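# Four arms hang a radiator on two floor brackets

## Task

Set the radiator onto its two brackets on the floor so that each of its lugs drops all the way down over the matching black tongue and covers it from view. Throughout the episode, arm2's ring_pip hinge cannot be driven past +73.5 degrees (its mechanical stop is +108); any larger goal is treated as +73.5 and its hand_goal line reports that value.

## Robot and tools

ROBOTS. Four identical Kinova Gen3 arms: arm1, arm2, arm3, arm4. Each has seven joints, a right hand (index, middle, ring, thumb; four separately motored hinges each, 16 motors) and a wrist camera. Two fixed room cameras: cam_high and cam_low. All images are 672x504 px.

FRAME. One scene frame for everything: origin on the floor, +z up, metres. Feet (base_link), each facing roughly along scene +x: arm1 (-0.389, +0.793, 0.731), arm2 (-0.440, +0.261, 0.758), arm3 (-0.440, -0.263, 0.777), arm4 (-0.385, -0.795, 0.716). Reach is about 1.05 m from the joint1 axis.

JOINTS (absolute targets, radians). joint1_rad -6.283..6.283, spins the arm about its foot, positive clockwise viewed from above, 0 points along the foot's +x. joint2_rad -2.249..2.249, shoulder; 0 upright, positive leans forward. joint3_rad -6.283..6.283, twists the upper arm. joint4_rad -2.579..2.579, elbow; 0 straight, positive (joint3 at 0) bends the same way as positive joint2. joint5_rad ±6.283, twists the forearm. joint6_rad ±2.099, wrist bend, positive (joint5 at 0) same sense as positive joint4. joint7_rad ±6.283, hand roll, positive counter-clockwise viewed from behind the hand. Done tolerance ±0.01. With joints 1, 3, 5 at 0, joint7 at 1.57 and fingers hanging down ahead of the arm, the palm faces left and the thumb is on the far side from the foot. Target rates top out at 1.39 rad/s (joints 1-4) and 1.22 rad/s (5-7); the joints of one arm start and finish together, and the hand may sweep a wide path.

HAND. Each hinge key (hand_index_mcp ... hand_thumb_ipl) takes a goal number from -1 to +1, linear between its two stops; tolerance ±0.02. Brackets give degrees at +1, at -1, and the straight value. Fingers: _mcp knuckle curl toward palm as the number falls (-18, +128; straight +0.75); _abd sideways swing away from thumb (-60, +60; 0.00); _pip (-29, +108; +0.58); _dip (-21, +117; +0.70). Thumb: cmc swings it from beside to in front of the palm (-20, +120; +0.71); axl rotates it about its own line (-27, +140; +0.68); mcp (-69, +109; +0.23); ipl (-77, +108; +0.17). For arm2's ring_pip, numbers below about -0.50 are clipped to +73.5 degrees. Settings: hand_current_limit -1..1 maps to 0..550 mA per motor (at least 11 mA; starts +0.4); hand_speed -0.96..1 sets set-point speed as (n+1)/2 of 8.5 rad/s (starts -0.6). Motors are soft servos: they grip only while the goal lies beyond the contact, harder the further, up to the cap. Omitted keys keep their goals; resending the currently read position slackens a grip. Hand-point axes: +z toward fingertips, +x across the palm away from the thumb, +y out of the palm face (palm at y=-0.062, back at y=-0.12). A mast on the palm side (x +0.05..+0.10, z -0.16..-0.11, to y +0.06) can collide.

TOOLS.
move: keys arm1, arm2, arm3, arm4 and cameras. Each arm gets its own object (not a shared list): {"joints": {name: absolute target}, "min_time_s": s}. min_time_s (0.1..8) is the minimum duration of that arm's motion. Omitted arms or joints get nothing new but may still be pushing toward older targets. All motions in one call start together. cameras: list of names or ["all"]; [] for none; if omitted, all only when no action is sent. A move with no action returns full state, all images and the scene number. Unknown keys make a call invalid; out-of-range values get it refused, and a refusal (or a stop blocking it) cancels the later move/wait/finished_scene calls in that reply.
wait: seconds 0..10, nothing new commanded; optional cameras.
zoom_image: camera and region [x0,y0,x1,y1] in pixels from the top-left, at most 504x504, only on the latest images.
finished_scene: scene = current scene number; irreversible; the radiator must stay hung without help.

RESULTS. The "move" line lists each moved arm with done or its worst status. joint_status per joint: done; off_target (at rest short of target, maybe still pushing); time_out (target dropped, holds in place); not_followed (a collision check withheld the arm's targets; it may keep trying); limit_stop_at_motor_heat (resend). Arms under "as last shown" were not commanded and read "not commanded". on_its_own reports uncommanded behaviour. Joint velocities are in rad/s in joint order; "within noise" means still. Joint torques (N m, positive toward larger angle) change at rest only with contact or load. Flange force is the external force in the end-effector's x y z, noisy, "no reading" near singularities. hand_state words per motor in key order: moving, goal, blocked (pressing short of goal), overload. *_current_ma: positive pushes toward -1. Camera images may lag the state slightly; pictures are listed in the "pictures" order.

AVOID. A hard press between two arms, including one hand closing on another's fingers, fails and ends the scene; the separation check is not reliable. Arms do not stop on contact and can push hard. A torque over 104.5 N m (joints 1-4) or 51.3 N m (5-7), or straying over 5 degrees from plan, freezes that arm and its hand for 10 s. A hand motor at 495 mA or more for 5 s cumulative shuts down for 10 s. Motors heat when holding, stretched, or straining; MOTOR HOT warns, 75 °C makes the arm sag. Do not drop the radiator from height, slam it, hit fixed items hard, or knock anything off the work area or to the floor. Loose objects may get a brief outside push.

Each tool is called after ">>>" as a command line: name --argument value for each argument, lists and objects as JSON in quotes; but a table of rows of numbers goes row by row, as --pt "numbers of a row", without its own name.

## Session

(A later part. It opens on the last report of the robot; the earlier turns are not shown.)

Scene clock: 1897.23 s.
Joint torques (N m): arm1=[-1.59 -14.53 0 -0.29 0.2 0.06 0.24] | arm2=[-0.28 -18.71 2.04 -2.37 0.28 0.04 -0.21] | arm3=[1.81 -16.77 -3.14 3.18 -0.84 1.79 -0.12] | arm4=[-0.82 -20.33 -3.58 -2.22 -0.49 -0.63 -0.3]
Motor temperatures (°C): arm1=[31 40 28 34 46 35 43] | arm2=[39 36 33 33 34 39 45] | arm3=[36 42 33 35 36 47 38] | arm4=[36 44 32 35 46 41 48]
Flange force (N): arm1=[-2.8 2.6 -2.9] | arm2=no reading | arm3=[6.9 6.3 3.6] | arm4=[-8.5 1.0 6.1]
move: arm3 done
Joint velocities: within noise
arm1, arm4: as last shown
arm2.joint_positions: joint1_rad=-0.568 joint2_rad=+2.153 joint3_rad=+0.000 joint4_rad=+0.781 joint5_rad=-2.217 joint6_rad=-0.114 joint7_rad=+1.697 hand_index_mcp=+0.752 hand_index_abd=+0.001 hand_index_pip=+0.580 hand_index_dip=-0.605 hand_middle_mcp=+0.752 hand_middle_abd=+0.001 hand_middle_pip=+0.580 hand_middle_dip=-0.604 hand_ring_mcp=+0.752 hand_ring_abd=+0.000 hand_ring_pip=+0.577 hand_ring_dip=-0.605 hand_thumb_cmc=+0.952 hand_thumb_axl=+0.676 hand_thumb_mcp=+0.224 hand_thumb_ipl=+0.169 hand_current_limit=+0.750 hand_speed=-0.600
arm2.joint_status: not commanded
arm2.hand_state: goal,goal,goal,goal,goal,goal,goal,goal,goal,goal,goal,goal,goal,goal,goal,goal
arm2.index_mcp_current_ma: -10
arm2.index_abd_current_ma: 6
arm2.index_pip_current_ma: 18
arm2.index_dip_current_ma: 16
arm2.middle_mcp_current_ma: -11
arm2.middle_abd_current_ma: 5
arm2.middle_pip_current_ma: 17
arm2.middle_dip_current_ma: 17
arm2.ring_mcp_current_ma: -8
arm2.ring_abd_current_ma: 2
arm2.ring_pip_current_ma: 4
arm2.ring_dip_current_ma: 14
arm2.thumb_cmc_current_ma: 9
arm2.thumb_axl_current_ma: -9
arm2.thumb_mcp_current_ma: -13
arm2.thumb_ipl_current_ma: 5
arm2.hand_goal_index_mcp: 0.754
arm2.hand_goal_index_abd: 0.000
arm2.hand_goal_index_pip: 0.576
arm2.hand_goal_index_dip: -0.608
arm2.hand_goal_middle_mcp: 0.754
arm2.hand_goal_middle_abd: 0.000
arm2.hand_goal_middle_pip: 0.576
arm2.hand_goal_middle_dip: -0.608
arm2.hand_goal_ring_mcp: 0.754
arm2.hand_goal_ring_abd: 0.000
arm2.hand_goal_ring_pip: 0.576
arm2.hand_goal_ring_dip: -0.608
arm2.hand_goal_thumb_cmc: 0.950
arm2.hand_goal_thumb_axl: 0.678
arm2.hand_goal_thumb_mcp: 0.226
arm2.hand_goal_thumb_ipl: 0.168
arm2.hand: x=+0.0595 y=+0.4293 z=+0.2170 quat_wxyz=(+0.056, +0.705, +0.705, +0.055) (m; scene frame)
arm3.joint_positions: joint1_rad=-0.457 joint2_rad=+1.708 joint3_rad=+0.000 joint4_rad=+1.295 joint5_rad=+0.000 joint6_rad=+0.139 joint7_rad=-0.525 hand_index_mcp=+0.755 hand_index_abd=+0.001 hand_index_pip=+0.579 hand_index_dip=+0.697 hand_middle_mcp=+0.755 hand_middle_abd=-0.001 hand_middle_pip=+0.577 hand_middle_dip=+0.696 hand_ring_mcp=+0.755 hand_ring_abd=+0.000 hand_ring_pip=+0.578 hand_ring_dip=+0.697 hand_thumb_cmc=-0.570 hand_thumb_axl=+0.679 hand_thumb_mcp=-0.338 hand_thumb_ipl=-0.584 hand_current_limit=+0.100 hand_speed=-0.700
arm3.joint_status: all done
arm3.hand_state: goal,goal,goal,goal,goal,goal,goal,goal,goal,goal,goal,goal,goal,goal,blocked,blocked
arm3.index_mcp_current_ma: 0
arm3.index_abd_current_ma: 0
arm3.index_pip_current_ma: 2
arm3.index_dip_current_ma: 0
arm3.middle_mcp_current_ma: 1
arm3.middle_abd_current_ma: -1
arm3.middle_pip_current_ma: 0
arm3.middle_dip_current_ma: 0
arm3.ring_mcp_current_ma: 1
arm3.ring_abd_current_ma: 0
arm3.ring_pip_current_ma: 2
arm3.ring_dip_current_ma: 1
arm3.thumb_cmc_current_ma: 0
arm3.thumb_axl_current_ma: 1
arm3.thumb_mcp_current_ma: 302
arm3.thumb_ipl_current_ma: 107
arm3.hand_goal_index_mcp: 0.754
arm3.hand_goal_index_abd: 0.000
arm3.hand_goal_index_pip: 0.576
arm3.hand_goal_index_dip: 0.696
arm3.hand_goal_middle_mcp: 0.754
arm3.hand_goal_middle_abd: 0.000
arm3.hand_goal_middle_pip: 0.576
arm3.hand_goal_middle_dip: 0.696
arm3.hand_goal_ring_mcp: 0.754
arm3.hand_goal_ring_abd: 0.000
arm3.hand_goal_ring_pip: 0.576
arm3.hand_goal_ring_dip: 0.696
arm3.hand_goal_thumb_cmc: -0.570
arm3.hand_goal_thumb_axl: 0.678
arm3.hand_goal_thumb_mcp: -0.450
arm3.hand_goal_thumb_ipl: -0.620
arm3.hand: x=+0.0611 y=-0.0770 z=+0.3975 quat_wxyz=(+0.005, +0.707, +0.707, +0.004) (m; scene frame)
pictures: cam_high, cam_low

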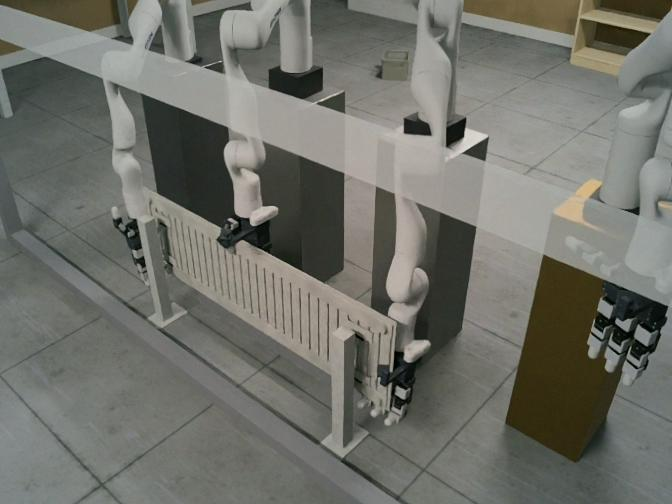

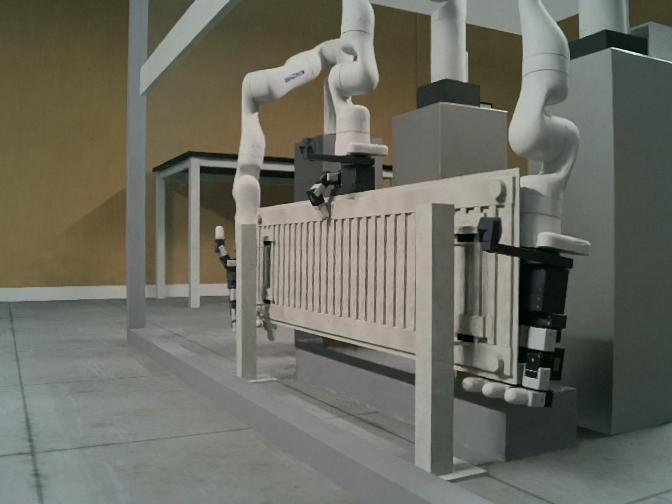

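>>> move --arm2 '{"joints":{"joint1_rad":-0.5711,"joint2_rad":2.2053,"joint3_rad":0,"joint4_rad":0.6841,"joint5_rad":-2.4592,"joint6_rad":-0.1430,"joint7_rad":1.9379},"min_time_s":3}' --arm4 '{"joints":{"joint1_rad":-0.5364,"joint2_rad":2.0527,"joint3_rad":0,"joint4_rad":0.8395,"joint5_rad":2.4189,"joint6_rad":-0.2091,"joint7_rad":-1.3869},"min_time_s":2}' --cameras '["cam_low","cam_high","arm4_cam_wrist","arm2_cam_wrist"]'

>>> zoom_image --camera "cam_low" --region '[230, 200, 310, 310]'

>>> zoom_image --camera "cam_low" --region '[440, 200, 560, 360]'

Scene clock: 1979.77 s.
Joint torques (N m): arm1=[-1.59 -14.54 -0.04 -0.25 0.17 0.08 0.21] | arm2=[-0.29 -18.42 2.01 -2.8 0.26 0.19 -0.19] | arm3=[1.77 -16.76 -3.18 3.15 -0.83 1.75 -0.1] | arm4=[0.59 -19.32 -1.85 -1.96 -0.29 -0.06 -0.3]
Motor temperatures (°C): arm1=[31 40 28 34 46 35 43] | arm2=[39 35 33 33 34 39 45] | arm3=[36 42 33 35 36 47 38] | arm4=[36 44 32 35 46 41 48]
Flange force (N): arm1=[-2.8 2.8 -2.8] | arm2=no reading | arm3=[6.8 6.3 3.4] | arm4=[-6.4 3.5 5.2]
move: arm2 done; arm4 done
Joint velocities: within noise
arm1, arm3: as last shown
arm2.joint_positions: joint1_rad=-0.571 joint2_rad=+2.205 joint3_rad=+0.000 joint4_rad=+0.684 joint5_rad=-2.459 joint6_rad=-0.143 joint7_rad=+1.938 hand_index_mcp=+0.752 hand_index_abd=+0.001 hand_index_pip=+0.580 hand_index_dip=-0.605 hand_middle_mcp=+0.752 hand_middle_abd=+0.001 hand_middle_pip=+0.580 hand_middle_dip=-0.604 hand_ring_mcp=+0.752 hand_ring_abd=+0.000 hand_ring_pip=+0.577 hand_ring_dip=-0.605 hand_thumb_cmc=+0.952 hand_thumb_axl=+0.676 hand_thumb_mcp=+0.224 hand_thumb_ipl=+0.169 hand_current_limit=+0.750 hand_speed=-0.600
arm2.joint_status: all done
arm2.hand_state: goal,goal,goal,goal,goal,goal,goal,goal,goal,goal,goal,goal,goal,goal,goal,goal
arm2.index_mcp_current_ma: -10
arm2.index_abd_current_ma: 6
arm2.index_pip_current_ma: 18
arm2.index_dip_current_ma: 16
arm2.middle_mcp_current_ma: -11
arm2.middle_abd_current_ma: 5
arm2.middle_pip_current_ma: 17
arm2.middle_dip_current_ma: 17
arm2.ring_mcp_current_ma: -8
arm2.ring_abd_current_ma: 2
arm2.ring_pip_current_ma: 4
arm2.ring_dip_current_ma: 14
arm2.thumb_cmc_current_ma: 9
arm2.thumb_axl_current_ma: -9
arm2.thumb_mcp_current_ma: -13
arm2.thumb_ipl_current_ma: 5
arm2.hand_goal_index_mcp: 0.754
arm2.hand_goal_index_abd: 0.000
arm2.hand_goal_index_pip: 0.576
arm2.hand_goal_index_dip: -0.608
arm2.hand_goal_middle_mcp: 0.754
arm2.hand_goal_middle_abd: 0.000
arm2.hand_goal_middle_pip: 0.576
arm2.hand_goal_middle_dip: -0.608
arm2.hand_goal_ring_mcp: 0.754
arm2.hand_goal_ring_abd: 0.000
arm2.hand_goal_ring_pip: 0.576
arm2.hand_goal_ring_dip: -0.608
arm2.hand_goal_thumb_cmc: 0.950
arm2.hand_goal_thumb_axl: 0.678
arm2.hand_goal_thumb_mcp: 0.226
arm2.hand_goal_thumb_ipl: 0.168
arm2.hand: x=+0.0598 y=+0.4319 z=+0.2021 quat_wxyz=(+0.055, +0.705, +0.705, +0.056) (m; scene frame)
arm4.joint_positions: joint1_rad=-0.536 joint2_rad=+2.053 joint3_rad=+0.000 joint4_rad=+0.840 joint5_rad=+2.419 joint6_rad=-0.209 joint7_rad=-1.387 hand_index_mcp=+0.753 hand_index_abd=+0.000 hand_index_pip=+0.577 hand_index_dip=+0.696 hand_middle_mcp=+0.758 hand_middle_abd=+0.001 hand_middle_pip=+0.579 hand_middle_dip=-0.605 hand_ring_mcp=+0.753 hand_ring_abd=+0.000 hand_ring_pip=+0.577 hand_ring_dip=+0.696 hand_thumb_cmc=+0.713 hand_thumb_axl=+0.677 hand_thumb_mcp=+0.945 hand_thumb_ipl=+0.488 hand_current_limit=+0.750 hand_speed=-0.600
arm4.joint_status: all done
arm4.hand_state: goal,goal,goal,goal,goal,goal,goal,goal,goal,goal,goal,goal,goal,goal,goal,goal
arm4.index_mcp_current_ma: -1
arm4.index_abd_current_ma: 0
arm4.index_pip_current_ma: 1
arm4.index_dip_current_ma: 0
arm4.middle_mcp_current_ma: 5
arm4.middle_abd_current_ma: 1
arm4.middle_pip_current_ma: 4
arm4.middle_dip_current_ma: 4
arm4.ring_mcp_current_ma: -1
arm4.ring_abd_current_ma: 0
arm4.ring_pip_current_ma: 1
arm4.ring_dip_current_ma: 0
arm4.thumb_cmc_current_ma: -1
arm4.thumb_axl_current_ma: -1
arm4.thumb_mcp_current_ma: -10
arm4.thumb_ipl_current_ma: -4
arm4.hand_goal_index_mcp: 0.754
arm4.hand_goal_index_abd: 0.000
arm4.hand_goal_index_pip: 0.576
arm4.hand_goal_index_dip: 0.696
arm4.hand_goal_middle_mcp: 0.754
arm4.hand_goal_middle_abd: 0.000
arm4.hand_goal_middle_pip: 0.576
arm4.hand_goal_middle_dip: -0.608
arm4.hand_goal_ring_mcp: 0.754
arm4.hand_goal_ring_abd: 0.000
arm4.hand_goal_ring_pip: 0.576
arm4.hand_goal_ring_dip: 0.696
arm4.hand_goal_thumb_cmc: 0.714
arm4.hand_goal_thumb_axl: 0.678
arm4.hand_goal_thumb_mcp: 0.950
arm4.hand_goal_thumb_ipl: 0.490
arm4.hand: x=+0.0382 y=-0.4622 z=+0.2104 quat_wxyz=(+0.000, +0.000, +0.997, +0.078) (m; scene frame)
pictures: arm2_cam_wrist, arm4_cam_wrist, cam_high, cam_low
camera_calibration:
arm2_cam_wrist: T_world_to_cam=[[0.616345, -0.785596, 0.0543831, 0.330364], [-0.650007, -0.468551, 0.59829, 0.0783367], [-0.444533, -0.404103, -0.799432, 0.487534], [0, 0, 0, 1]] pos_world=[0.0640259, 0.493251, 0.324916]
arm4_cam_wrist: T_world_to_cam=[[0.779317, 0.62463, 0.0500249, 0.288325], [0.454626, -0.618539, 0.640878, -0.484022], [0.431254, -0.476704, -0.766011, 0.0507582], [0, 0, 0, 1]] pos_world=[-0.0265368, -0.455287, 0.334657]

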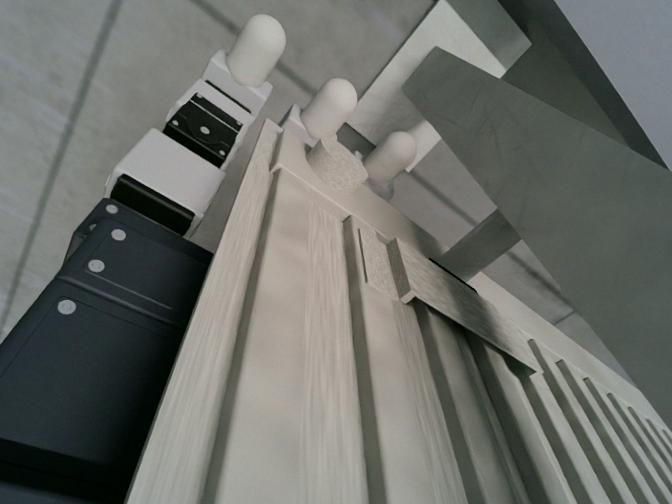

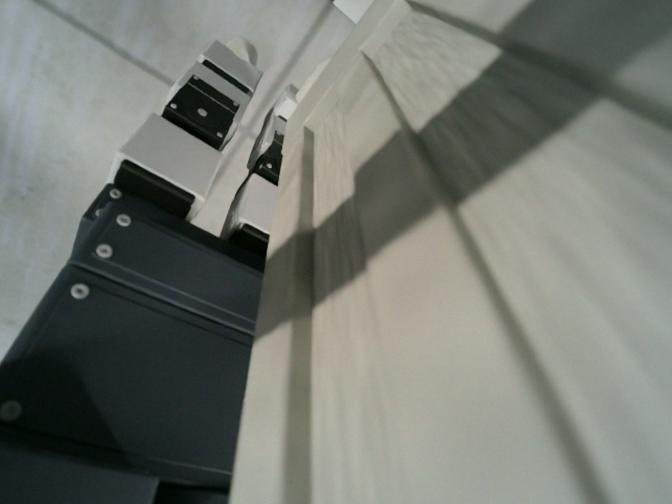

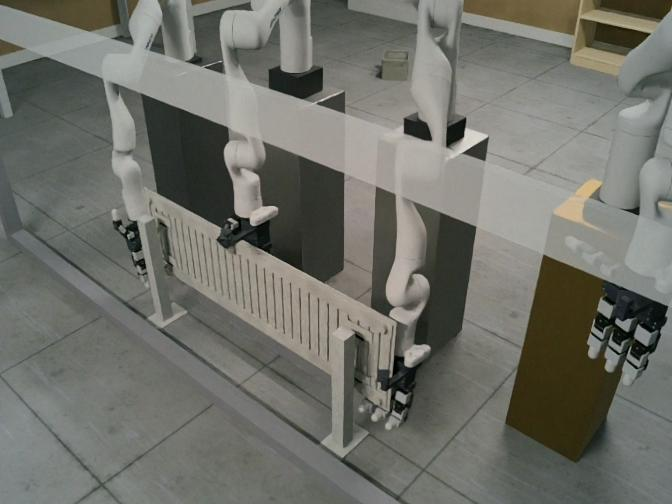

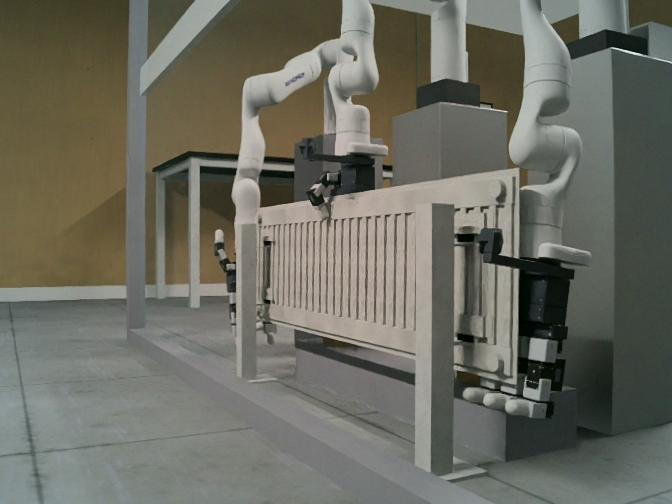

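Scaled by 4.582.

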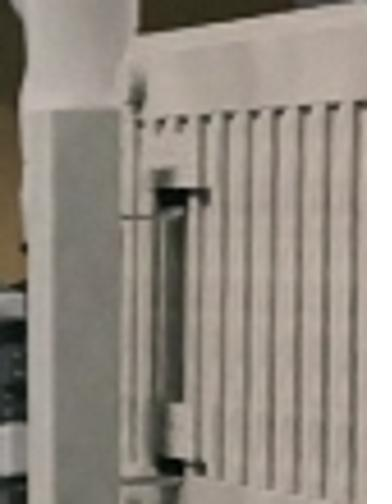

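Scaled by 3.150.

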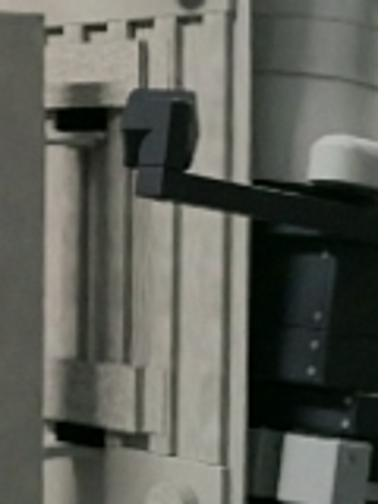

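>>> zoom_image --camera "arm2_cam_wrist" --region '[380, 230, 560, 390]'

>>> zoom_image --camera "arm2_cam_wrist" --region '[410, 280, 480, 350]'

>>> zoom_image --camera "arm2_cam_wrist" --region '[470, 310, 550, 390]'

Scaled by 2.800.

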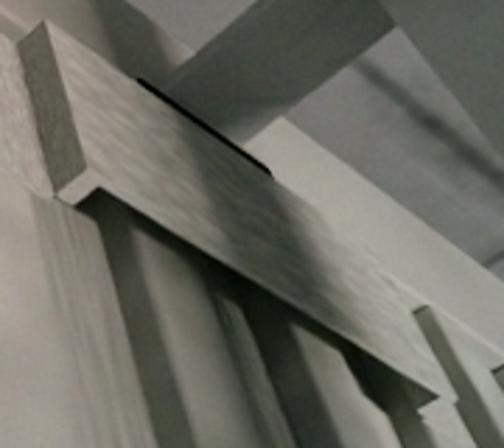

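Scaled by 7.200.

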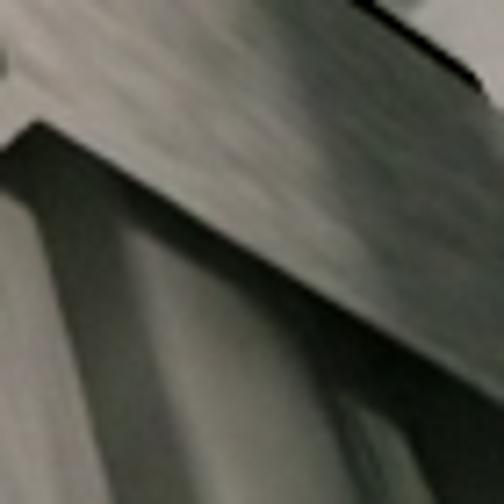

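Scaled by 6.300.

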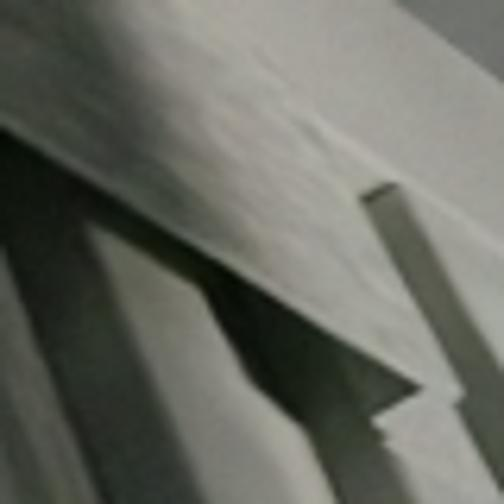

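>>> zoom_image --camera "cam_low" --region '[450, 222, 486, 258]'

>>> zoom_image --camera "cam_low" --region '[450, 322, 494, 366]'

Scaled by 14.000.

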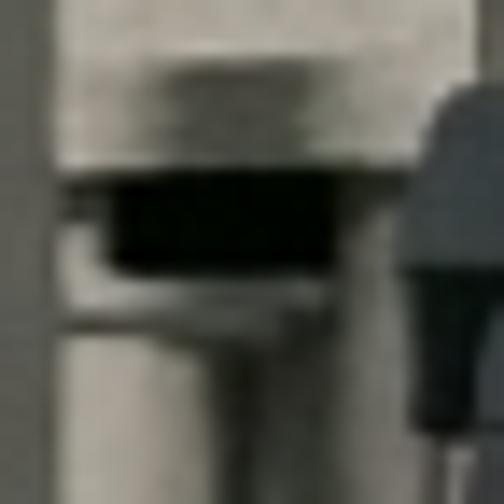

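Scaled by 11.455.

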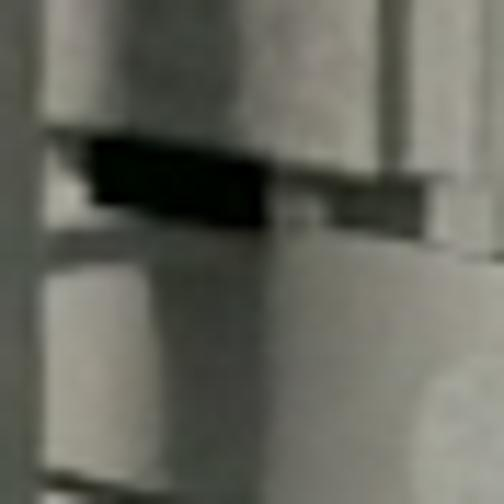

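>>> move --arm2 '{"joints":{"joint1_rad":-0.5700,"joint2_rad":2.1526,"joint3_rad":0,"joint4_rad":0.7830,"joint5_rad":-2.2170,"joint6_rad":-0.1140,"joint7_rad":1.6970},"min_time_s":2}' --arm4 '{"joints":{"joint1_rad":-0.5364,"joint2_rad":2.0228,"joint3_rad":0,"joint4_rad":0.8878,"joint5_rad":2.3532,"joint6_rad":-0.1961,"joint7_rad":-1.3199},"min_time_s":2}'

>>> move --arm2 '{"joints":{"joint1_rad":-0.5755,"joint2_rad":2.1163,"joint3_rad":0,"joint4_rad":0.8500,"joint5_rad":-1.9356,"joint6_rad":-0.0970,"joint7_rad":1.4065},"min_time_s":2}' --arm3 '{"joints":{"joint1_rad":-0.4572,"joint2_rad":1.6927,"joint3_rad":0,"joint4_rad":1.3136,"joint5_rad":0,"joint6_rad":0.1353,"joint7_rad":-0.5252},"min_time_s":2}' --arm4 '{"joints":{"joint1_rad":-0.5363,"joint2_rad":1.9929,"joint3_rad":0,"joint4_rad":0.9361,"joint5_rad":2.2876,"joint6_rad":-0.1831,"joint7_rad":-1.2530},"min_time_s":2}' --cameras '["cam_low","cam_high","arm2_cam_wrist"]'

>>> zoom_image --camera "cam_low" --region '[230, 200, 310, 310]'

>>> zoom_image --camera "cam_low" --region '[440, 200, 560, 360]'

Scene clock: 2127.93 s.
Joint torques (N m): arm1=[-1.47 -14.59 0.01 -0.3 0.21 0.1 0.25] | arm2=[-0.21 -18.64 2.04 -2.38 0.32 0.04 -0.2] | arm3=[1.71 -16.76 -3.2 3.19 -0.85 1.76 -0.09] | arm4=[0.94 -20.12 -1.79 -1.44 -0.22 -0.36 -0.27]
Motor temperatures (°C): arm1=[31 41 28 34 46 35 43] | arm2=[39 34 33 32 34 39 45] | arm3=[36 42 33 35 36 47 38] | arm4=[36 42 32 35 46 41 48]
Flange force (N): arm1=[-2.7 2.3 -2.7] | arm2=no reading | arm3=[6.8 6.5 3.6] | arm4=[-7.8 4.6 8.9]
move: arm2 done; arm4 done
Joint velocities: within noise
arm1, arm3: as last shown
arm2.joint_positions: joint1_rad=-0.570 joint2_rad=+2.153 joint3_rad=+0.000 joint4_rad=+0.783 joint5_rad=-2.217 joint6_rad=-0.114 joint7_rad=+1.697 hand_index_mcp=+0.752 hand_index_abd=+0.001 hand_index_pip=+0.580 hand_index_dip=-0.605 hand_middle_mcp=+0.752 hand_middle_abd=+0.001 hand_middle_pip=+0.580 hand_middle_dip=-0.604 hand_ring_mcp=+0.752 hand_ring_abd=+0.000 hand_ring_pip=+0.577 hand_ring_dip=-0.605 hand_thumb_cmc=+0.952 hand_thumb_axl=+0.676 hand_thumb_mcp=+0.224 hand_thumb_ipl=+0.169 hand_current_limit=+0.750 hand_speed=-0.600
arm2.joint_status: all done
arm2.hand_state: goal,goal,goal,goal,goal,goal,goal,goal,goal,goal,goal,goal,goal,goal,goal,goal
arm2.index_mcp_current_ma: -9
arm2.index_abd_current_ma: 6
arm2.index_pip_current_ma: 18
arm2.index_dip_current_ma: 16
arm2.middle_mcp_current_ma: -10
arm2.middle_abd_current_ma: 5
arm2.middle_pip_current_ma: 17
arm2.middle_dip_current_ma: 17
arm2.ring_mcp_current_ma: -8
arm2.ring_abd_current_ma: 2
arm2.ring_pip_current_ma: 4
arm2.ring_dip_current_ma: 14
arm2.thumb_cmc_current_ma: 9
arm2.thumb_axl_current_ma: -9
arm2.thumb_mcp_current_ma: -13
arm2.thumb_ipl_current_ma: 5
arm2.hand_goal_index_mcp: 0.754
arm2.hand_goal_index_abd: 0.000
arm2.hand_goal_index_pip: 0.576
arm2.hand_goal_index_dip: -0.608
arm2.hand_goal_middle_mcp: 0.754
arm2.hand_goal_middle_abd: 0.000
arm2.hand_goal_middle_pip: 0.576
arm2.hand_goal_middle_dip: -0.608
arm2.hand_goal_ring_mcp: 0.754
arm2.hand_goal_ring_abd: 0.000
arm2.hand_goal_ring_pip: 0.576
arm2.hand_goal_ring_dip: -0.608
arm2.hand_goal_thumb_cmc: 0.950
arm2.hand_goal_thumb_axl: 0.678
arm2.hand_goal_thumb_mcp: 0.226
arm2.hand_goal_thumb_ipl: 0.168
arm2.hand: x=+0.0581 y=+0.4298 z=+0.2167 quat_wxyz=(+0.055, +0.704, +0.706, +0.054) (m; scene frame)
arm3.thumb_mcp_current_ma: 303
arm4.joint_positions: joint1_rad=-0.536 joint2_rad=+2.023 joint3_rad=+0.000 joint4_rad=+0.888 joint5_rad=+2.353 joint6_rad=-0.196 joint7_rad=-1.320 hand_index_mcp=+0.753 hand_index_abd=+0.000 hand_index_pip=+0.577 hand_index_dip=+0.696 hand_middle_mcp=+0.768 hand_middle_abd=+0.005 hand_middle_pip=+0.593 hand_middle_dip=-0.586 hand_ring_mcp=+0.753 hand_ring_abd=+0.000 hand_ring_pip=+0.577 hand_ring_dip=+0.696 hand_thumb_cmc=+0.713 hand_thumb_axl=+0.677 hand_thumb_mcp=+0.945 hand_thumb_ipl=+0.488 hand_current_limit=+0.750 hand_speed=-0.600
arm4.joint_status: all done
arm4.hand_state: goal,goal,goal,goal,goal,goal,goal,blocked,goal,goal,goal,goal,goal,goal,goal,goal
arm4.index_mcp_current_ma: -1
arm4.index_abd_current_ma: 0
arm4.index_pip_current_ma: 1
arm4.index_dip_current_ma: 0
arm4.middle_mcp_current_ma: 30
arm4.middle_abd_current_ma: 6
arm4.middle_pip_current_ma: 35
arm4.middle_dip_current_ma: 49
arm4.ring_mcp_current_ma: -1
arm4.ring_abd_current_ma: 0
arm4.ring_pip_current_ma: 1
arm4.ring_dip_current_ma: 0
arm4.thumb_cmc_current_ma: -1
arm4.thumb_axl_current_ma: -1
arm4.thumb_mcp_current_ma: -10
arm4.thumb_ipl_current_ma: -4
arm4.hand_goal_index_mcp: 0.754
arm4.hand_goal_index_abd: 0.000
arm4.hand_goal_index_pip: 0.576
arm4.hand_goal_index_dip: 0.696
arm4.hand_goal_middle_mcp: 0.754
arm4.hand_goal_middle_abd: 0.000
arm4.hand_goal_middle_pip: 0.576
arm4.hand_goal_middle_dip: -0.608
arm4.hand_goal_ring_mcp: 0.754
arm4.hand_goal_ring_abd: 0.000
arm4.hand_goal_ring_pip: 0.576
arm4.hand_goal_ring_dip: 0.696
arm4.hand_goal_thumb_cmc: 0.714
arm4.hand_goal_thumb_axl: 0.678
arm4.hand_goal_thumb_mcp: 0.950
arm4.hand_goal_thumb_ipl: 0.490
arm4.hand: x=+0.0382 y=-0.4618 z=+0.2203 quat_wxyz=(+0.000, +0.000, +0.997, +0.079) (m; scene frame)
pictures: none

Scene clock: 2130.30 s.
Joint torques (N m): arm1=[-1.49 -14.55 -0.07 -0.25 0.23 0.1 0.22] | arm2=[-6.1 -30.05 -3 -0.85 0.11 1.94 -0.23] | arm3=[1.63 -15.93 -3.5 3.16 -0.85 1.72 -0.08] | arm4=[4.58 -32.34 1.43 -3.43 -0.24 0.88 -0.35]
Motor temperatures (°C): arm1=[31 41 28 34 46 35 43] | arm2=[39 34 33 32 34 39 45] | arm3=[36 42 33 35 36 47 38] | arm4=[36 43 32 35 46 41 48]
Flange force (N): arm1=[-2.6 2.4 -2.8] | arm2=no reading | arm3=[6.5 6.3 1.2] | arm4=[-4.5 7.0 35.5]
move: arm2 done; arm3 done; arm4 done
Joint velocities: within noise
arm1: as last shown
arm2.joint_positions: joint1_rad=-0.576 joint2_rad=+2.116 joint3_rad=+0.000 joint4_rad=+0.850 joint5_rad=-1.936 joint6_rad=-0.097 joint7_rad=+1.407 hand_index_mcp=+0.769 hand_index_abd=+0.015 hand_index_pip=+0.625 hand_index_dip=-0.526 hand_middle_mcp=+0.771 hand_middle_abd=+0.015 hand_middle_pip=+0.620 hand_middle_dip=-0.527 hand_ring_mcp=+0.752 hand_ring_abd=+0.000 hand_ring_pip=+0.577 hand_ring_dip=-0.605 hand_thumb_cmc=+0.952 hand_thumb_axl=+0.676 hand_thumb_mcp=+0.224 hand_thumb_ipl=+0.169 hand_current_limit=+0.750 hand_speed=-0.600
arm2.joint_status: all done
arm2.hand_state: goal,goal,blocked,blocked,goal,goal,blocked,blocked,goal,goal,goal,goal,goal,goal,goal,goal
arm2.index_mcp_current_ma: 73
arm2.index_abd_current_ma: 62
arm2.index_pip_current_ma: 237
arm2.index_dip_current_ma: 403
arm2.middle_mcp_current_ma: 85
arm2.middle_abd_current_ma: 61
arm2.middle_pip_current_ma: 211
arm2.middle_dip_current_ma: 398
arm2.ring_mcp_current_ma: -8
arm2.ring_abd_current_ma: 2
arm2.ring_pip_current_ma: 4
arm2.ring_dip_current_ma: 14
arm2.thumb_cmc_current_ma: 9
arm2.thumb_axl_current_ma: -9
arm2.thumb_mcp_current_ma: -13
arm2.thumb_ipl_current_ma: 5
arm2.hand_goal_index_mcp: 0.754
arm2.hand_goal_index_abd: 0.000
arm2.hand_goal_index_pip: 0.576
arm2.hand_goal_index_dip: -0.608
arm2.hand_goal_middle_mcp: 0.754
arm2.hand_goal_middle_abd: 0.000
arm2.hand_goal_middle_pip: 0.576
arm2.hand_goal_middle_dip: -0.608
arm2.hand_goal_ring_mcp: 0.754
arm2.hand_goal_ring_abd: 0.000
arm2.hand_goal_ring_pip: 0.576
arm2.hand_goal_ring_dip: -0.608
arm2.hand_goal_thumb_cmc: 0.950
arm2.hand_goal_thumb_axl: 0.678
arm2.hand_goal_thumb_mcp: 0.226
arm2.hand_goal_thumb_ipl: 0.168
arm2.hand: x=+0.0568 y=+0.4317 z=+0.2281 quat_wxyz=(+0.055, +0.705, +0.705, +0.056) (m; scene frame)
arm3.joint_positions: joint1_rad=-0.457 joint2_rad=+1.693 joint3_rad=+0.000 joint4_rad=+1.314 joint5_rad=+0.000 joint6_rad=+0.135 joint7_rad=-0.525 hand_index_mcp=+0.755 hand_index_abd=+0.001 hand_index_pip=+0.579 hand_index_dip=+0.697 hand_middle_mcp=+0.755 hand_middle_abd=-0.001 hand_middle_pip=+0.577 hand_middle_dip=+0.696 hand_ring_mcp=+0.755 hand_ring_abd=+0.000 hand_ring_pip=+0.578 hand_ring_dip=+0.697 hand_thumb_cmc=-0.570 hand_thumb_axl=+0.681 hand_thumb_mcp=-0.337 hand_thumb_ipl=-0.569 hand_current_limit=+0.100 hand_speed=-0.700
arm3.joint_status: all done
arm3.hand_state: goal,goal,goal,goal,goal,goal,goal,goal,goal,goal,goal,goal,goal,goal,blocked,blocked
arm3.index_mcp_current_ma: 0
arm3.index_abd_current_ma: 0
arm3.index_pip_current_ma: 2
arm3.index_dip_current_ma: 0
arm3.middle_mcp_current_ma: 1
arm3.middle_abd_current_ma: -1
arm3.middle_pip_current_ma: 0
arm3.middle_dip_current_ma: 0
arm3.ring_mcp_current_ma: 1
arm3.ring_abd_current_ma: 0
arm3.ring_pip_current_ma: 2
arm3.ring_dip_current_ma: 1
arm3.thumb_cmc_current_ma: 0
arm3.thumb_axl_current_ma: 2
arm3.thumb_mcp_current_ma: 303
arm3.thumb_ipl_current_ma: 176
arm3.hand_goal_index_mcp: 0.754
arm3.hand_goal_index_abd: 0.000
arm3.hand_goal_index_pip: 0.576
arm3.hand_goal_index_dip: 0.696
arm3.hand_goal_middle_mcp: 0.754
arm3.hand_goal_middle_abd: 0.000
arm3.hand_goal_middle_pip: 0.576
arm3.hand_goal_middle_dip: 0.696
arm3.hand_goal_ring_mcp: 0.754
arm3.hand_goal_ring_abd: 0.000
arm3.hand_goal_ring_pip: 0.576
arm3.hand_goal_ring_dip: 0.696
arm3.hand_goal_thumb_cmc: -0.570
arm3.hand_goal_thumb_axl: 0.678
arm3.hand_goal_thumb_mcp: -0.450
arm3.hand_goal_thumb_ipl: -0.620
arm3.hand: x=+0.0607 y=-0.0771 z=+0.4036 quat_wxyz=(+0.005, +0.707, +0.707, +0.004) (m; scene frame)
arm4.joint_positions: joint1_rad=-0.536 joint2_rad=+1.993 joint3_rad=+0.000 joint4_rad=+0.936 joint5_rad=+2.288 joint6_rad=-0.183 joint7_rad=-1.253 hand_index_mcp=+0.753 hand_index_abd=+0.000 hand_index_pip=+0.577 hand_index_dip=+0.696 hand_middle_mcp=+0.783 hand_middle_abd=+0.010 hand_middle_pip=+0.624 hand_middle_dip=-0.519 hand_ring_mcp=+0.753 hand_ring_abd=+0.000 hand_ring_pip=+0.577 hand_ring_dip=+0.696 hand_thumb_cmc=+0.713 hand_thumb_axl=+0.677 hand_thumb_mcp=+0.945 hand_thumb_ipl=+0.488 hand_current_limit=+0.750 hand_speed=-0.600
arm4.joint_status: all done
arm4.hand_state: goal,goal,goal,goal,blocked,goal,blocked,blocked,goal,goal,goal,goal,goal,goal,goal,goal
arm4.index_mcp_current_ma: -1
arm4.index_abd_current_ma: 0
arm4.index_pip_current_ma: 1
arm4.index_dip_current_ma: 0
arm4.middle_mcp_current_ma: 78
arm4.middle_abd_current_ma: 16
arm4.middle_pip_current_ma: 134
arm4.middle_dip_current_ma: 306
arm4.ring_mcp_current_ma: -1
arm4.ring_abd_current_ma: 0
arm4.ring_pip_current_ma: 1
arm4.ring_dip_current_ma: 0
arm4.thumb_cmc_current_ma: -1
arm4.thumb_axl_current_ma: -1
arm4.thumb_mcp_current_ma: -10
arm4.thumb_ipl_current_ma: -4
arm4.hand_goal_index_mcp: 0.754
arm4.hand_goal_index_abd: 0.000
arm4.hand_goal_index_pip: 0.576
arm4.hand_goal_index_dip: 0.696
arm4.hand_goal_middle_mcp: 0.754
arm4.hand_goal_middle_abd: 0.000
arm4.hand_goal_middle_pip: 0.576
arm4.hand_goal_middle_dip: -0.608
arm4.hand_goal_ring_mcp: 0.754
arm4.hand_goal_ring_abd: 0.000
arm4.hand_goal_ring_pip: 0.576
arm4.hand_goal_ring_dip: 0.696
arm4.hand_goal_thumb_cmc: 0.714
arm4.hand_goal_thumb_axl: 0.678
arm4.hand_goal_thumb_mcp: 0.950
arm4.hand_goal_thumb_ipl: 0.490
arm4.hand: x=+0.0382 y=-0.4622 z=+0.2304 quat_wxyz=(+0.000, +0.000, +0.997, +0.078) (m; scene frame)
pictures: arm2_cam_wrist, cam_high, cam_low
camera_calibration:
arm2_cam_wrist: T_world_to_cam=[[0.616345, -0.785596, 0.0543831, 0.33072], [-0.650007, -0.468551, 0.59829, 0.0607842], [-0.444533, -0.404103, -0.799432, 0.506945], [0, 0, 0, 1]] pos_world=[0.0610259, 0.493151, 0.350916]

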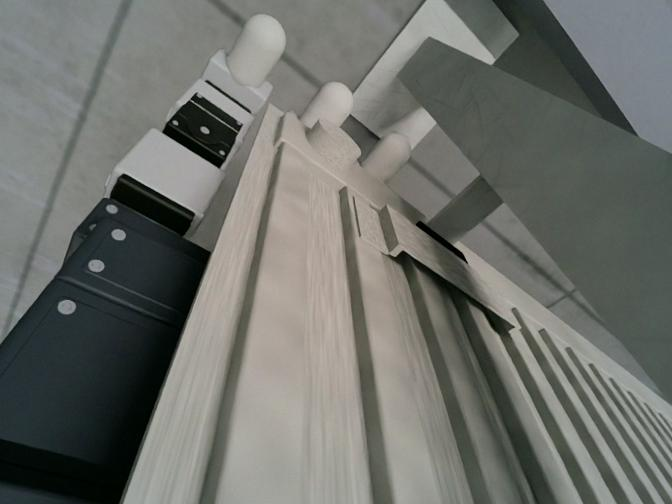

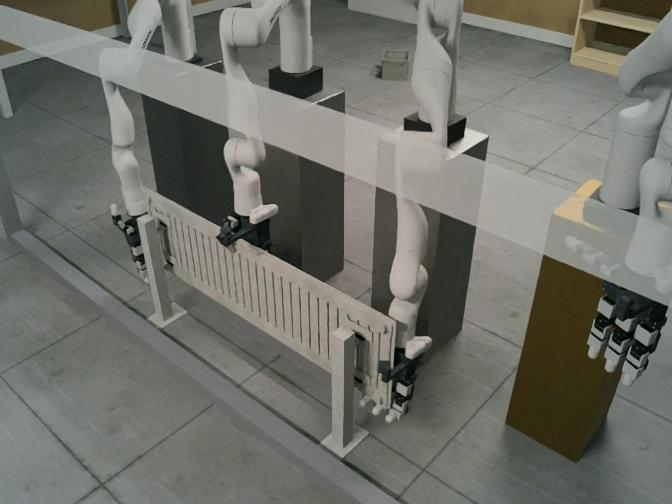

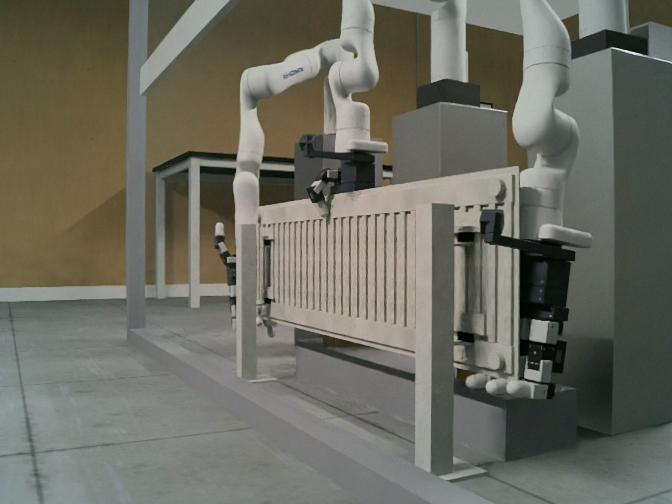

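Scaled by 4.582.

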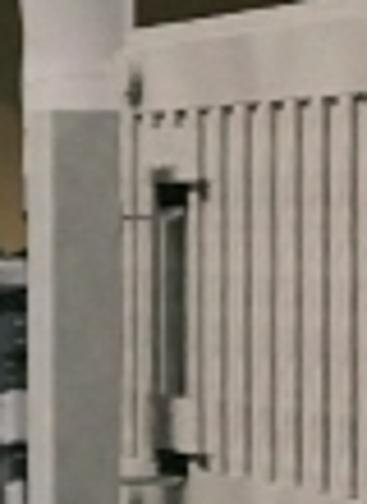

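Scaled by 3.150.

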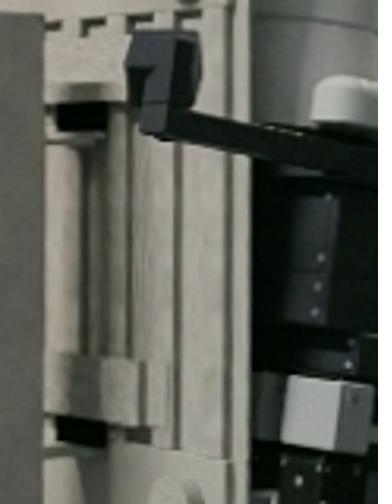

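>>> zoom_image --camera "arm2_cam_wrist" --region '[380, 200, 530, 340]'

Scaled by 3.360.

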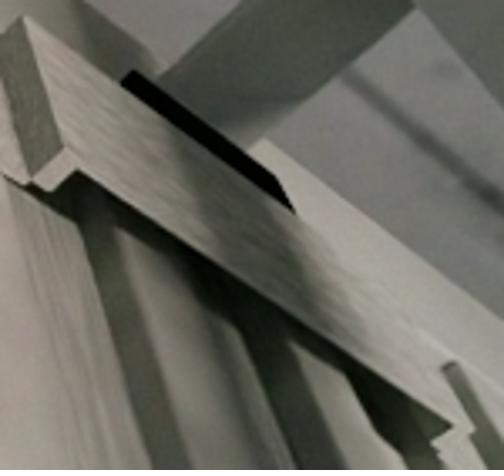

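>>> move --arm2 '{"joints":{"joint1_rad":-0.5752,"joint2_rad":2.1548,"joint3_rad":0,"joint4_rad":0.7833,"joint5_rad":-2.1766,"joint6_rad":-0.1103,"joint7_rad":1.6491},"min_time_s":2.5}' --arm3 '{"joints":{"joint1_rad":-0.4590,"joint2_rad":1.7143,"joint3_rad":0,"joint4_rad":1.2928,"joint5_rad":0,"joint6_rad":0.1345,"joint7_rad":-0.5270},"min_time_s":2.5}' --arm4 '{"joints":{"joint1_rad":-0.5364,"joint2_rad":2.0228,"joint3_rad":0,"joint4_rad":0.8878,"joint5_rad":2.3532,"joint6_rad":-0.1961,"joint7_rad":-1.3199},"min_time_s":2.5}' --cameras '["cam_low","cam_high","arm2_cam_wrist"]'

>>> zoom_image --camera "cam_low" --region '[230, 200, 310, 310]'

>>> zoom_image --camera "cam_low" --region '[440, 200, 560, 360]'

>>> zoom_image --camera "arm2_cam_wrist" --region '[380, 200, 530, 340]'

Scene clock: 2165.67 s.
Joint torques (N m): arm1=[-1.6 -14.52 0.01 -0.29 0.23 0.11 0.26] | arm2=[-0.24 -18.6 2.03 -2.4 0.26 0.02 -0.22] | arm3=[1.73 -15.83 -3.38 3.34 -0.89 1.8 -0.1] | arm4=[0.3 -19.54 -2.17 -1.71 -0.3 -0.34 -0.31]
Motor temperatures (°C): arm1=[31 41 28 34 46 35 43] | arm2=[39 36 33 32 34 40 45] | arm3=[36 42 33 35 36 47 38] | arm4=[36 45 32 35 46 41 48]
Flange force (N): arm1=[-2.9 2.5 -2.9] | arm2=no reading | arm3=[6.8 6.5 1.8] | arm4=[-7.2 3.1 5.6]
move: arm2 done; arm3 done; arm4 done
Joint velocities: within noise
arm1: as last shown
arm2.joint_positions: joint1_rad=-0.575 joint2_rad=+2.155 joint3_rad=+0.000 joint4_rad=+0.783 joint5_rad=-2.177 joint6_rad=-0.110 joint7_rad=+1.649 hand_index_mcp=+0.758 hand_index_abd=+0.003 hand_index_pip=+0.580 hand_index_dip=-0.605 hand_middle_mcp=+0.758 hand_middle_abd=+0.003 hand_middle_pip=+0.580 hand_middle_dip=-0.604 hand_ring_mcp=+0.752 hand_ring_abd=+0.000 hand_ring_pip=+0.577 hand_ring_dip=-0.605 hand_thumb_cmc=+0.952 hand_thumb_axl=+0.676 hand_thumb_mcp=+0.224 hand_thumb_ipl=+0.169 hand_current_limit=+0.750 hand_speed=-0.600
arm2.joint_status: all done
arm2.hand_state: goal,goal,goal,goal,goal,goal,goal,goal,goal,goal,goal,goal,goal,goal,goal,goal
arm2.index_mcp_current_ma: 17
arm2.index_abd_current_ma: 13
arm2.index_pip_current_ma: 18
arm2.index_dip_current_ma: 16
arm2.middle_mcp_current_ma: 20
arm2.middle_abd_current_ma: 12
arm2.middle_pip_current_ma: 17
arm2.middle_dip_current_ma: 17
arm2.ring_mcp_current_ma: -8
arm2.ring_abd_current_ma: 2
arm2.ring_pip_current_ma: 4
arm2.ring_dip_current_ma: 14
arm2.thumb_cmc_current_ma: 9
arm2.thumb_axl_current_ma: -9
arm2.thumb_mcp_current_ma: -13
arm2.thumb_ipl_current_ma: 5
arm2.hand_goal_index_mcp: 0.754
arm2.hand_goal_index_abd: 0.000
arm2.hand_goal_index_pip: 0.576
arm2.hand_goal_index_dip: -0.608
arm2.hand_goal_middle_mcp: 0.754
arm2.hand_goal_middle_abd: 0.000
arm2.hand_goal_middle_pip: 0.576
arm2.hand_goal_middle_dip: -0.608
arm2.hand_goal_ring_mcp: 0.754
arm2.hand_goal_ring_abd: 0.000
arm2.hand_goal_ring_pip: 0.576
arm2.hand_goal_ring_dip: -0.608
arm2.hand_goal_thumb_cmc: 0.950
arm2.hand_goal_thumb_axl: 0.678
arm2.hand_goal_thumb_mcp: 0.226
arm2.hand_goal_thumb_ipl: 0.168
arm2.hand: x=+0.0567 y=+0.4318 z=+0.2160 quat_wxyz=(+0.055, +0.705, +0.705, +0.056) (m; scene frame)
arm3.joint_positions: joint1_rad=-0.459 joint2_rad=+1.714 joint3_rad=+0.000 joint4_rad=+1.293 joint5_rad=+0.000 joint6_rad=+0.134 joint7_rad=-0.527 hand_index_mcp=+0.755 hand_index_abd=+0.001 hand_index_pip=+0.579 hand_index_dip=+0.697 hand_middle_mcp=+0.755 hand_middle_abd=-0.001 hand_middle_pip=+0.577 hand_middle_dip=+0.696 hand_ring_mcp=+0.755 hand_ring_abd=+0.000 hand_ring_pip=+0.578 hand_ring_dip=+0.697 hand_thumb_cmc=-0.570 hand_thumb_axl=+0.682 hand_thumb_mcp=-0.325 hand_thumb_ipl=-0.571 hand_current_limit=+0.100 hand_speed=-0.700
arm3.joint_status: all done
arm3.hand_state: goal,goal,goal,goal,goal,goal,goal,goal,goal,goal,goal,goal,goal,goal,blocked,blocked
arm3.index_mcp_current_ma: 0
arm3.index_abd_current_ma: 0
arm3.index_pip_current_ma: 2
arm3.index_dip_current_ma: 0
arm3.middle_mcp_current_ma: 1
arm3.middle_abd_current_ma: -1
arm3.middle_pip_current_ma: 0
arm3.middle_dip_current_ma: 0
arm3.ring_mcp_current_ma: 1
arm3.ring_abd_current_ma: 0
arm3.ring_pip_current_ma: 2
arm3.ring_dip_current_ma: 1
arm3.thumb_cmc_current_ma: 0
arm3.thumb_axl_current_ma: 4
arm3.thumb_mcp_current_ma: 303
arm3.thumb_ipl_current_ma: 166
arm3.hand_goal_index_mcp: 0.754
arm3.hand_goal_index_abd: 0.000
arm3.hand_goal_index_pip: 0.576
arm3.hand_goal_index_dip: 0.696
arm3.hand_goal_middle_mcp: 0.754
arm3.hand_goal_middle_abd: 0.000
arm3.hand_goal_middle_pip: 0.576
arm3.hand_goal_middle_dip: 0.696
arm3.hand_goal_ring_mcp: 0.754
arm3.hand_goal_ring_abd: 0.000
arm3.hand_goal_ring_pip: 0.576
arm3.hand_goal_ring_dip: 0.696
arm3.hand_goal_thumb_cmc: -0.570
arm3.hand_goal_thumb_axl: 0.678
arm3.hand_goal_thumb_mcp: -0.450
arm3.hand_goal_thumb_ipl: -0.620
arm3.hand: x=+0.0593 y=-0.0771 z=+0.3945 quat_wxyz=(+0.005, +0.707, +0.707, +0.004) (m; scene frame)
arm4.joint_positions: joint1_rad=-0.536 joint2_rad=+2.023 joint3_rad=+0.000 joint4_rad=+0.888 joint5_rad=+2.353 joint6_rad=-0.196 joint7_rad=-1.320 hand_index_mcp=+0.753 hand_index_abd=+0.000 hand_index_pip=+0.577 hand_index_dip=+0.696 hand_middle_mcp=+0.771 hand_middle_abd=+0.003 hand_middle_pip=+0.584 hand_middle_dip=-0.603 hand_ring_mcp=+0.753 hand_ring_abd=+0.000 hand_ring_pip=+0.577 hand_ring_dip=+0.696 hand_thumb_cmc=+0.713 hand_thumb_axl=+0.677 hand_thumb_mcp=+0.945 hand_thumb_ipl=+0.488 hand_current_limit=+0.750 hand_speed=-0.600
arm4.joint_status: all done
arm4.hand_state: goal,goal,goal,goal,goal,goal,goal,goal,goal,goal,goal,goal,goal,goal,goal,goal
arm4.index_mcp_current_ma: -1
arm4.index_abd_current_ma: 0
arm4.index_pip_current_ma: 1
arm4.index_dip_current_ma: 0
arm4.middle_mcp_current_ma: 40
arm4.middle_abd_current_ma: 4
arm4.middle_pip_current_ma: 14
arm4.middle_dip_current_ma: 8
arm4.ring_mcp_current_ma: -1
arm4.ring_abd_current_ma: 0
arm4.ring_pip_current_ma: 1
arm4.ring_dip_current_ma: 0
arm4.thumb_cmc_current_ma: -1
arm4.thumb_axl_current_ma: -1
arm4.thumb_mcp_current_ma: -10
arm4.thumb_ipl_current_ma: -4
arm4.hand_goal_index_mcp: 0.754
arm4.hand_goal_index_abd: 0.000
arm4.hand_goal_index_pip: 0.576
arm4.hand_goal_index_dip: 0.696
arm4.hand_goal_middle_mcp: 0.754
arm4.hand_goal_middle_abd: 0.000
arm4.hand_goal_middle_pip: 0.576
arm4.hand_goal_middle_dip: -0.608
arm4.hand_goal_ring_mcp: 0.754
arm4.hand_goal_ring_abd: 0.000
arm4.hand_goal_ring_pip: 0.576
arm4.hand_goal_ring_dip: 0.696
arm4.hand_goal_thumb_cmc: 0.714
arm4.hand_goal_thumb_axl: 0.678
arm4.hand_goal_thumb_mcp: 0.950
arm4.hand_goal_thumb_ipl: 0.490
arm4.hand: x=+0.0382 y=-0.4618 z=+0.2204 quat_wxyz=(+0.000, +0.000, +0.997, +0.079) (m; scene frame)
pictures: arm2_cam_wrist, cam_high, cam_low
camera_calibration:
arm2_cam_wrist: T_world_to_cam=[[0.616399, -0.785555, 0.0543608, 0.331362], [-0.649889, -0.468535, 0.598431, 0.0679602], [-0.44463, -0.404201, -0.799328, 0.497291], [0, 0, 0, 1]] pos_world=[0.0610259, 0.493151, 0.338816]

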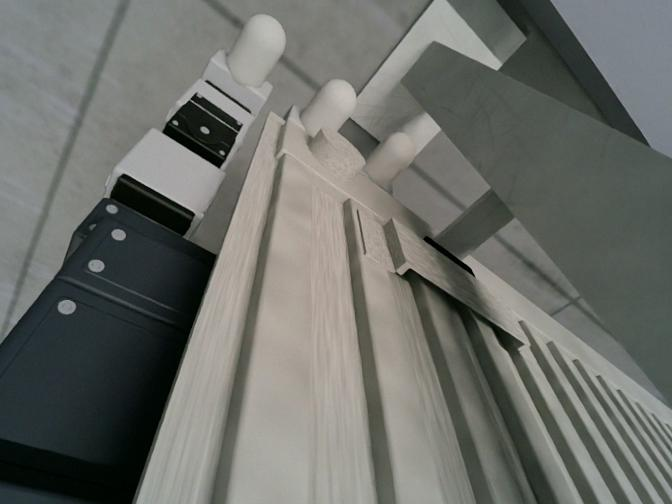

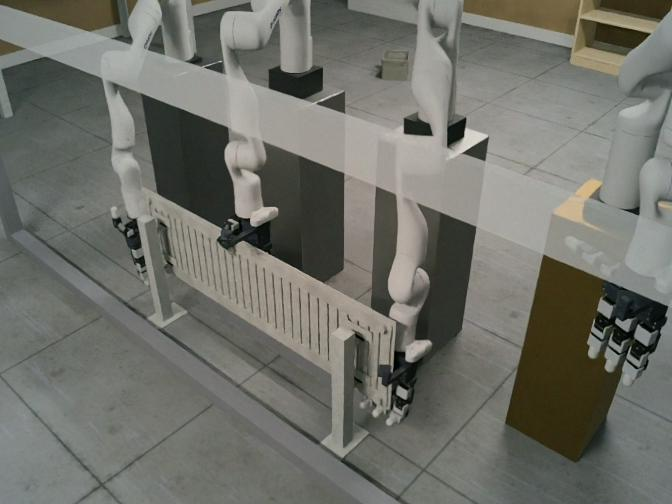

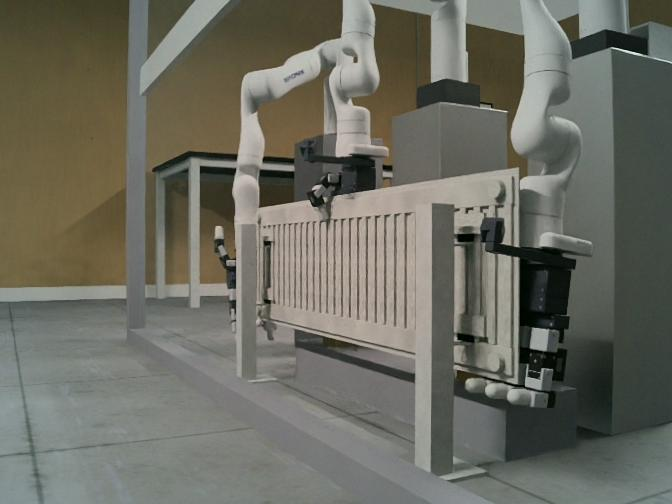

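Scaled by 4.582.

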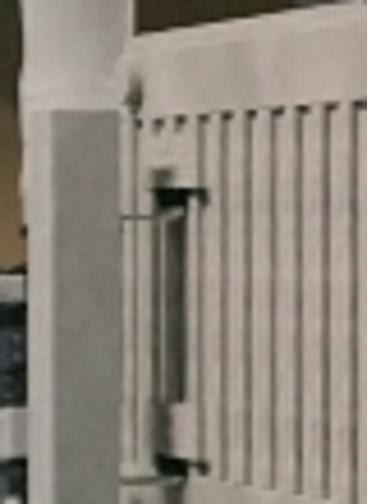

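Scaled by 3.150.

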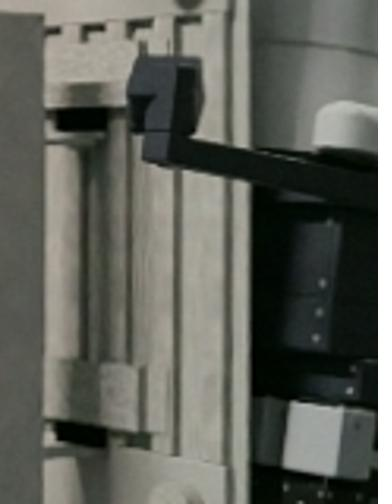

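Scaled by 3.360.

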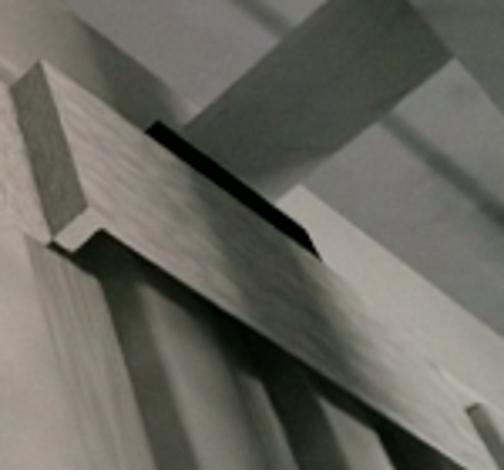

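>>> zoom_image --camera "cam_high" --region '[348, 326, 378, 356]'

>>> zoom_image --camera "cam_high" --region '[348, 366, 378, 396]'

>>> zoom_image --camera "arm2_cam_wrist" --region '[415, 225, 485, 295]'

Scaled by 16.800.

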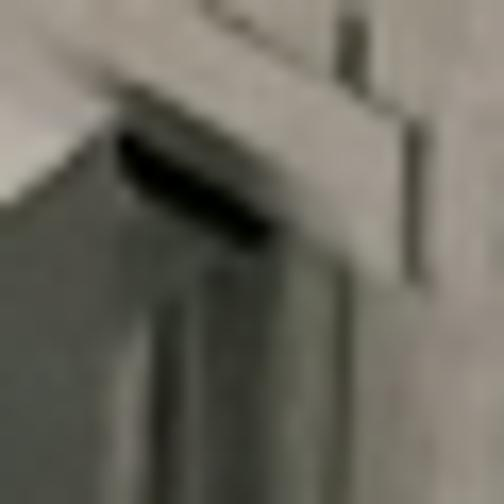

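Scaled by 16.800.

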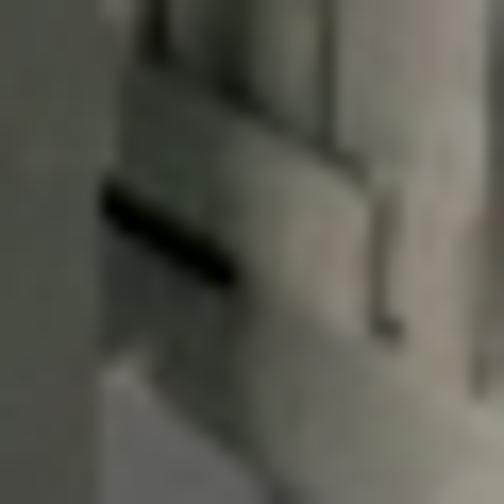

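Scaled by 7.200.

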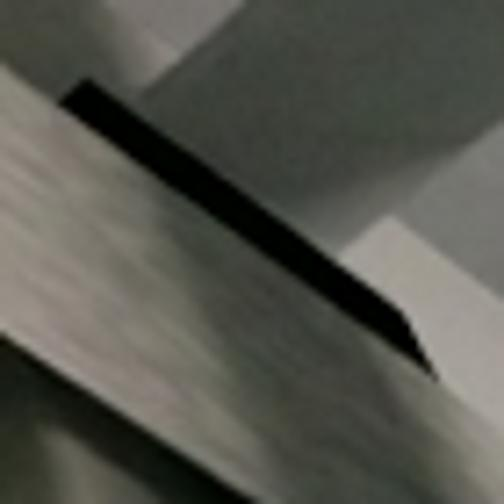

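>>> zoom_image --camera "arm2_cam_wrist" --region '[480, 290, 540, 350]'

>>> zoom_image --camera "arm2_cam_wrist" --region '[370, 200, 430, 280]'

Scaled by 8.400.

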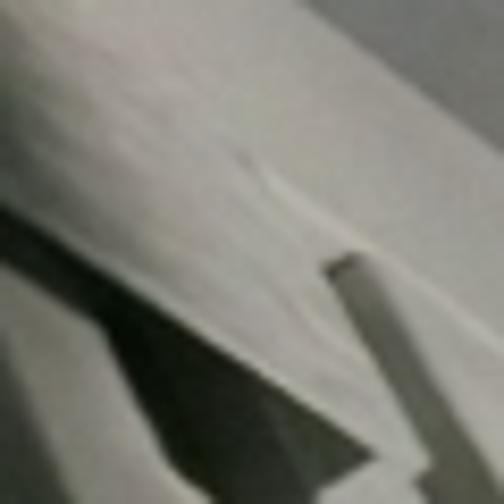

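Scaled by 6.300.

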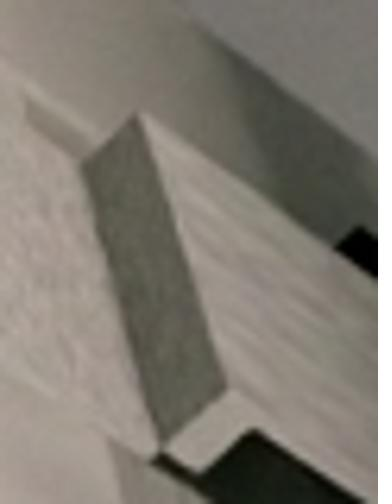

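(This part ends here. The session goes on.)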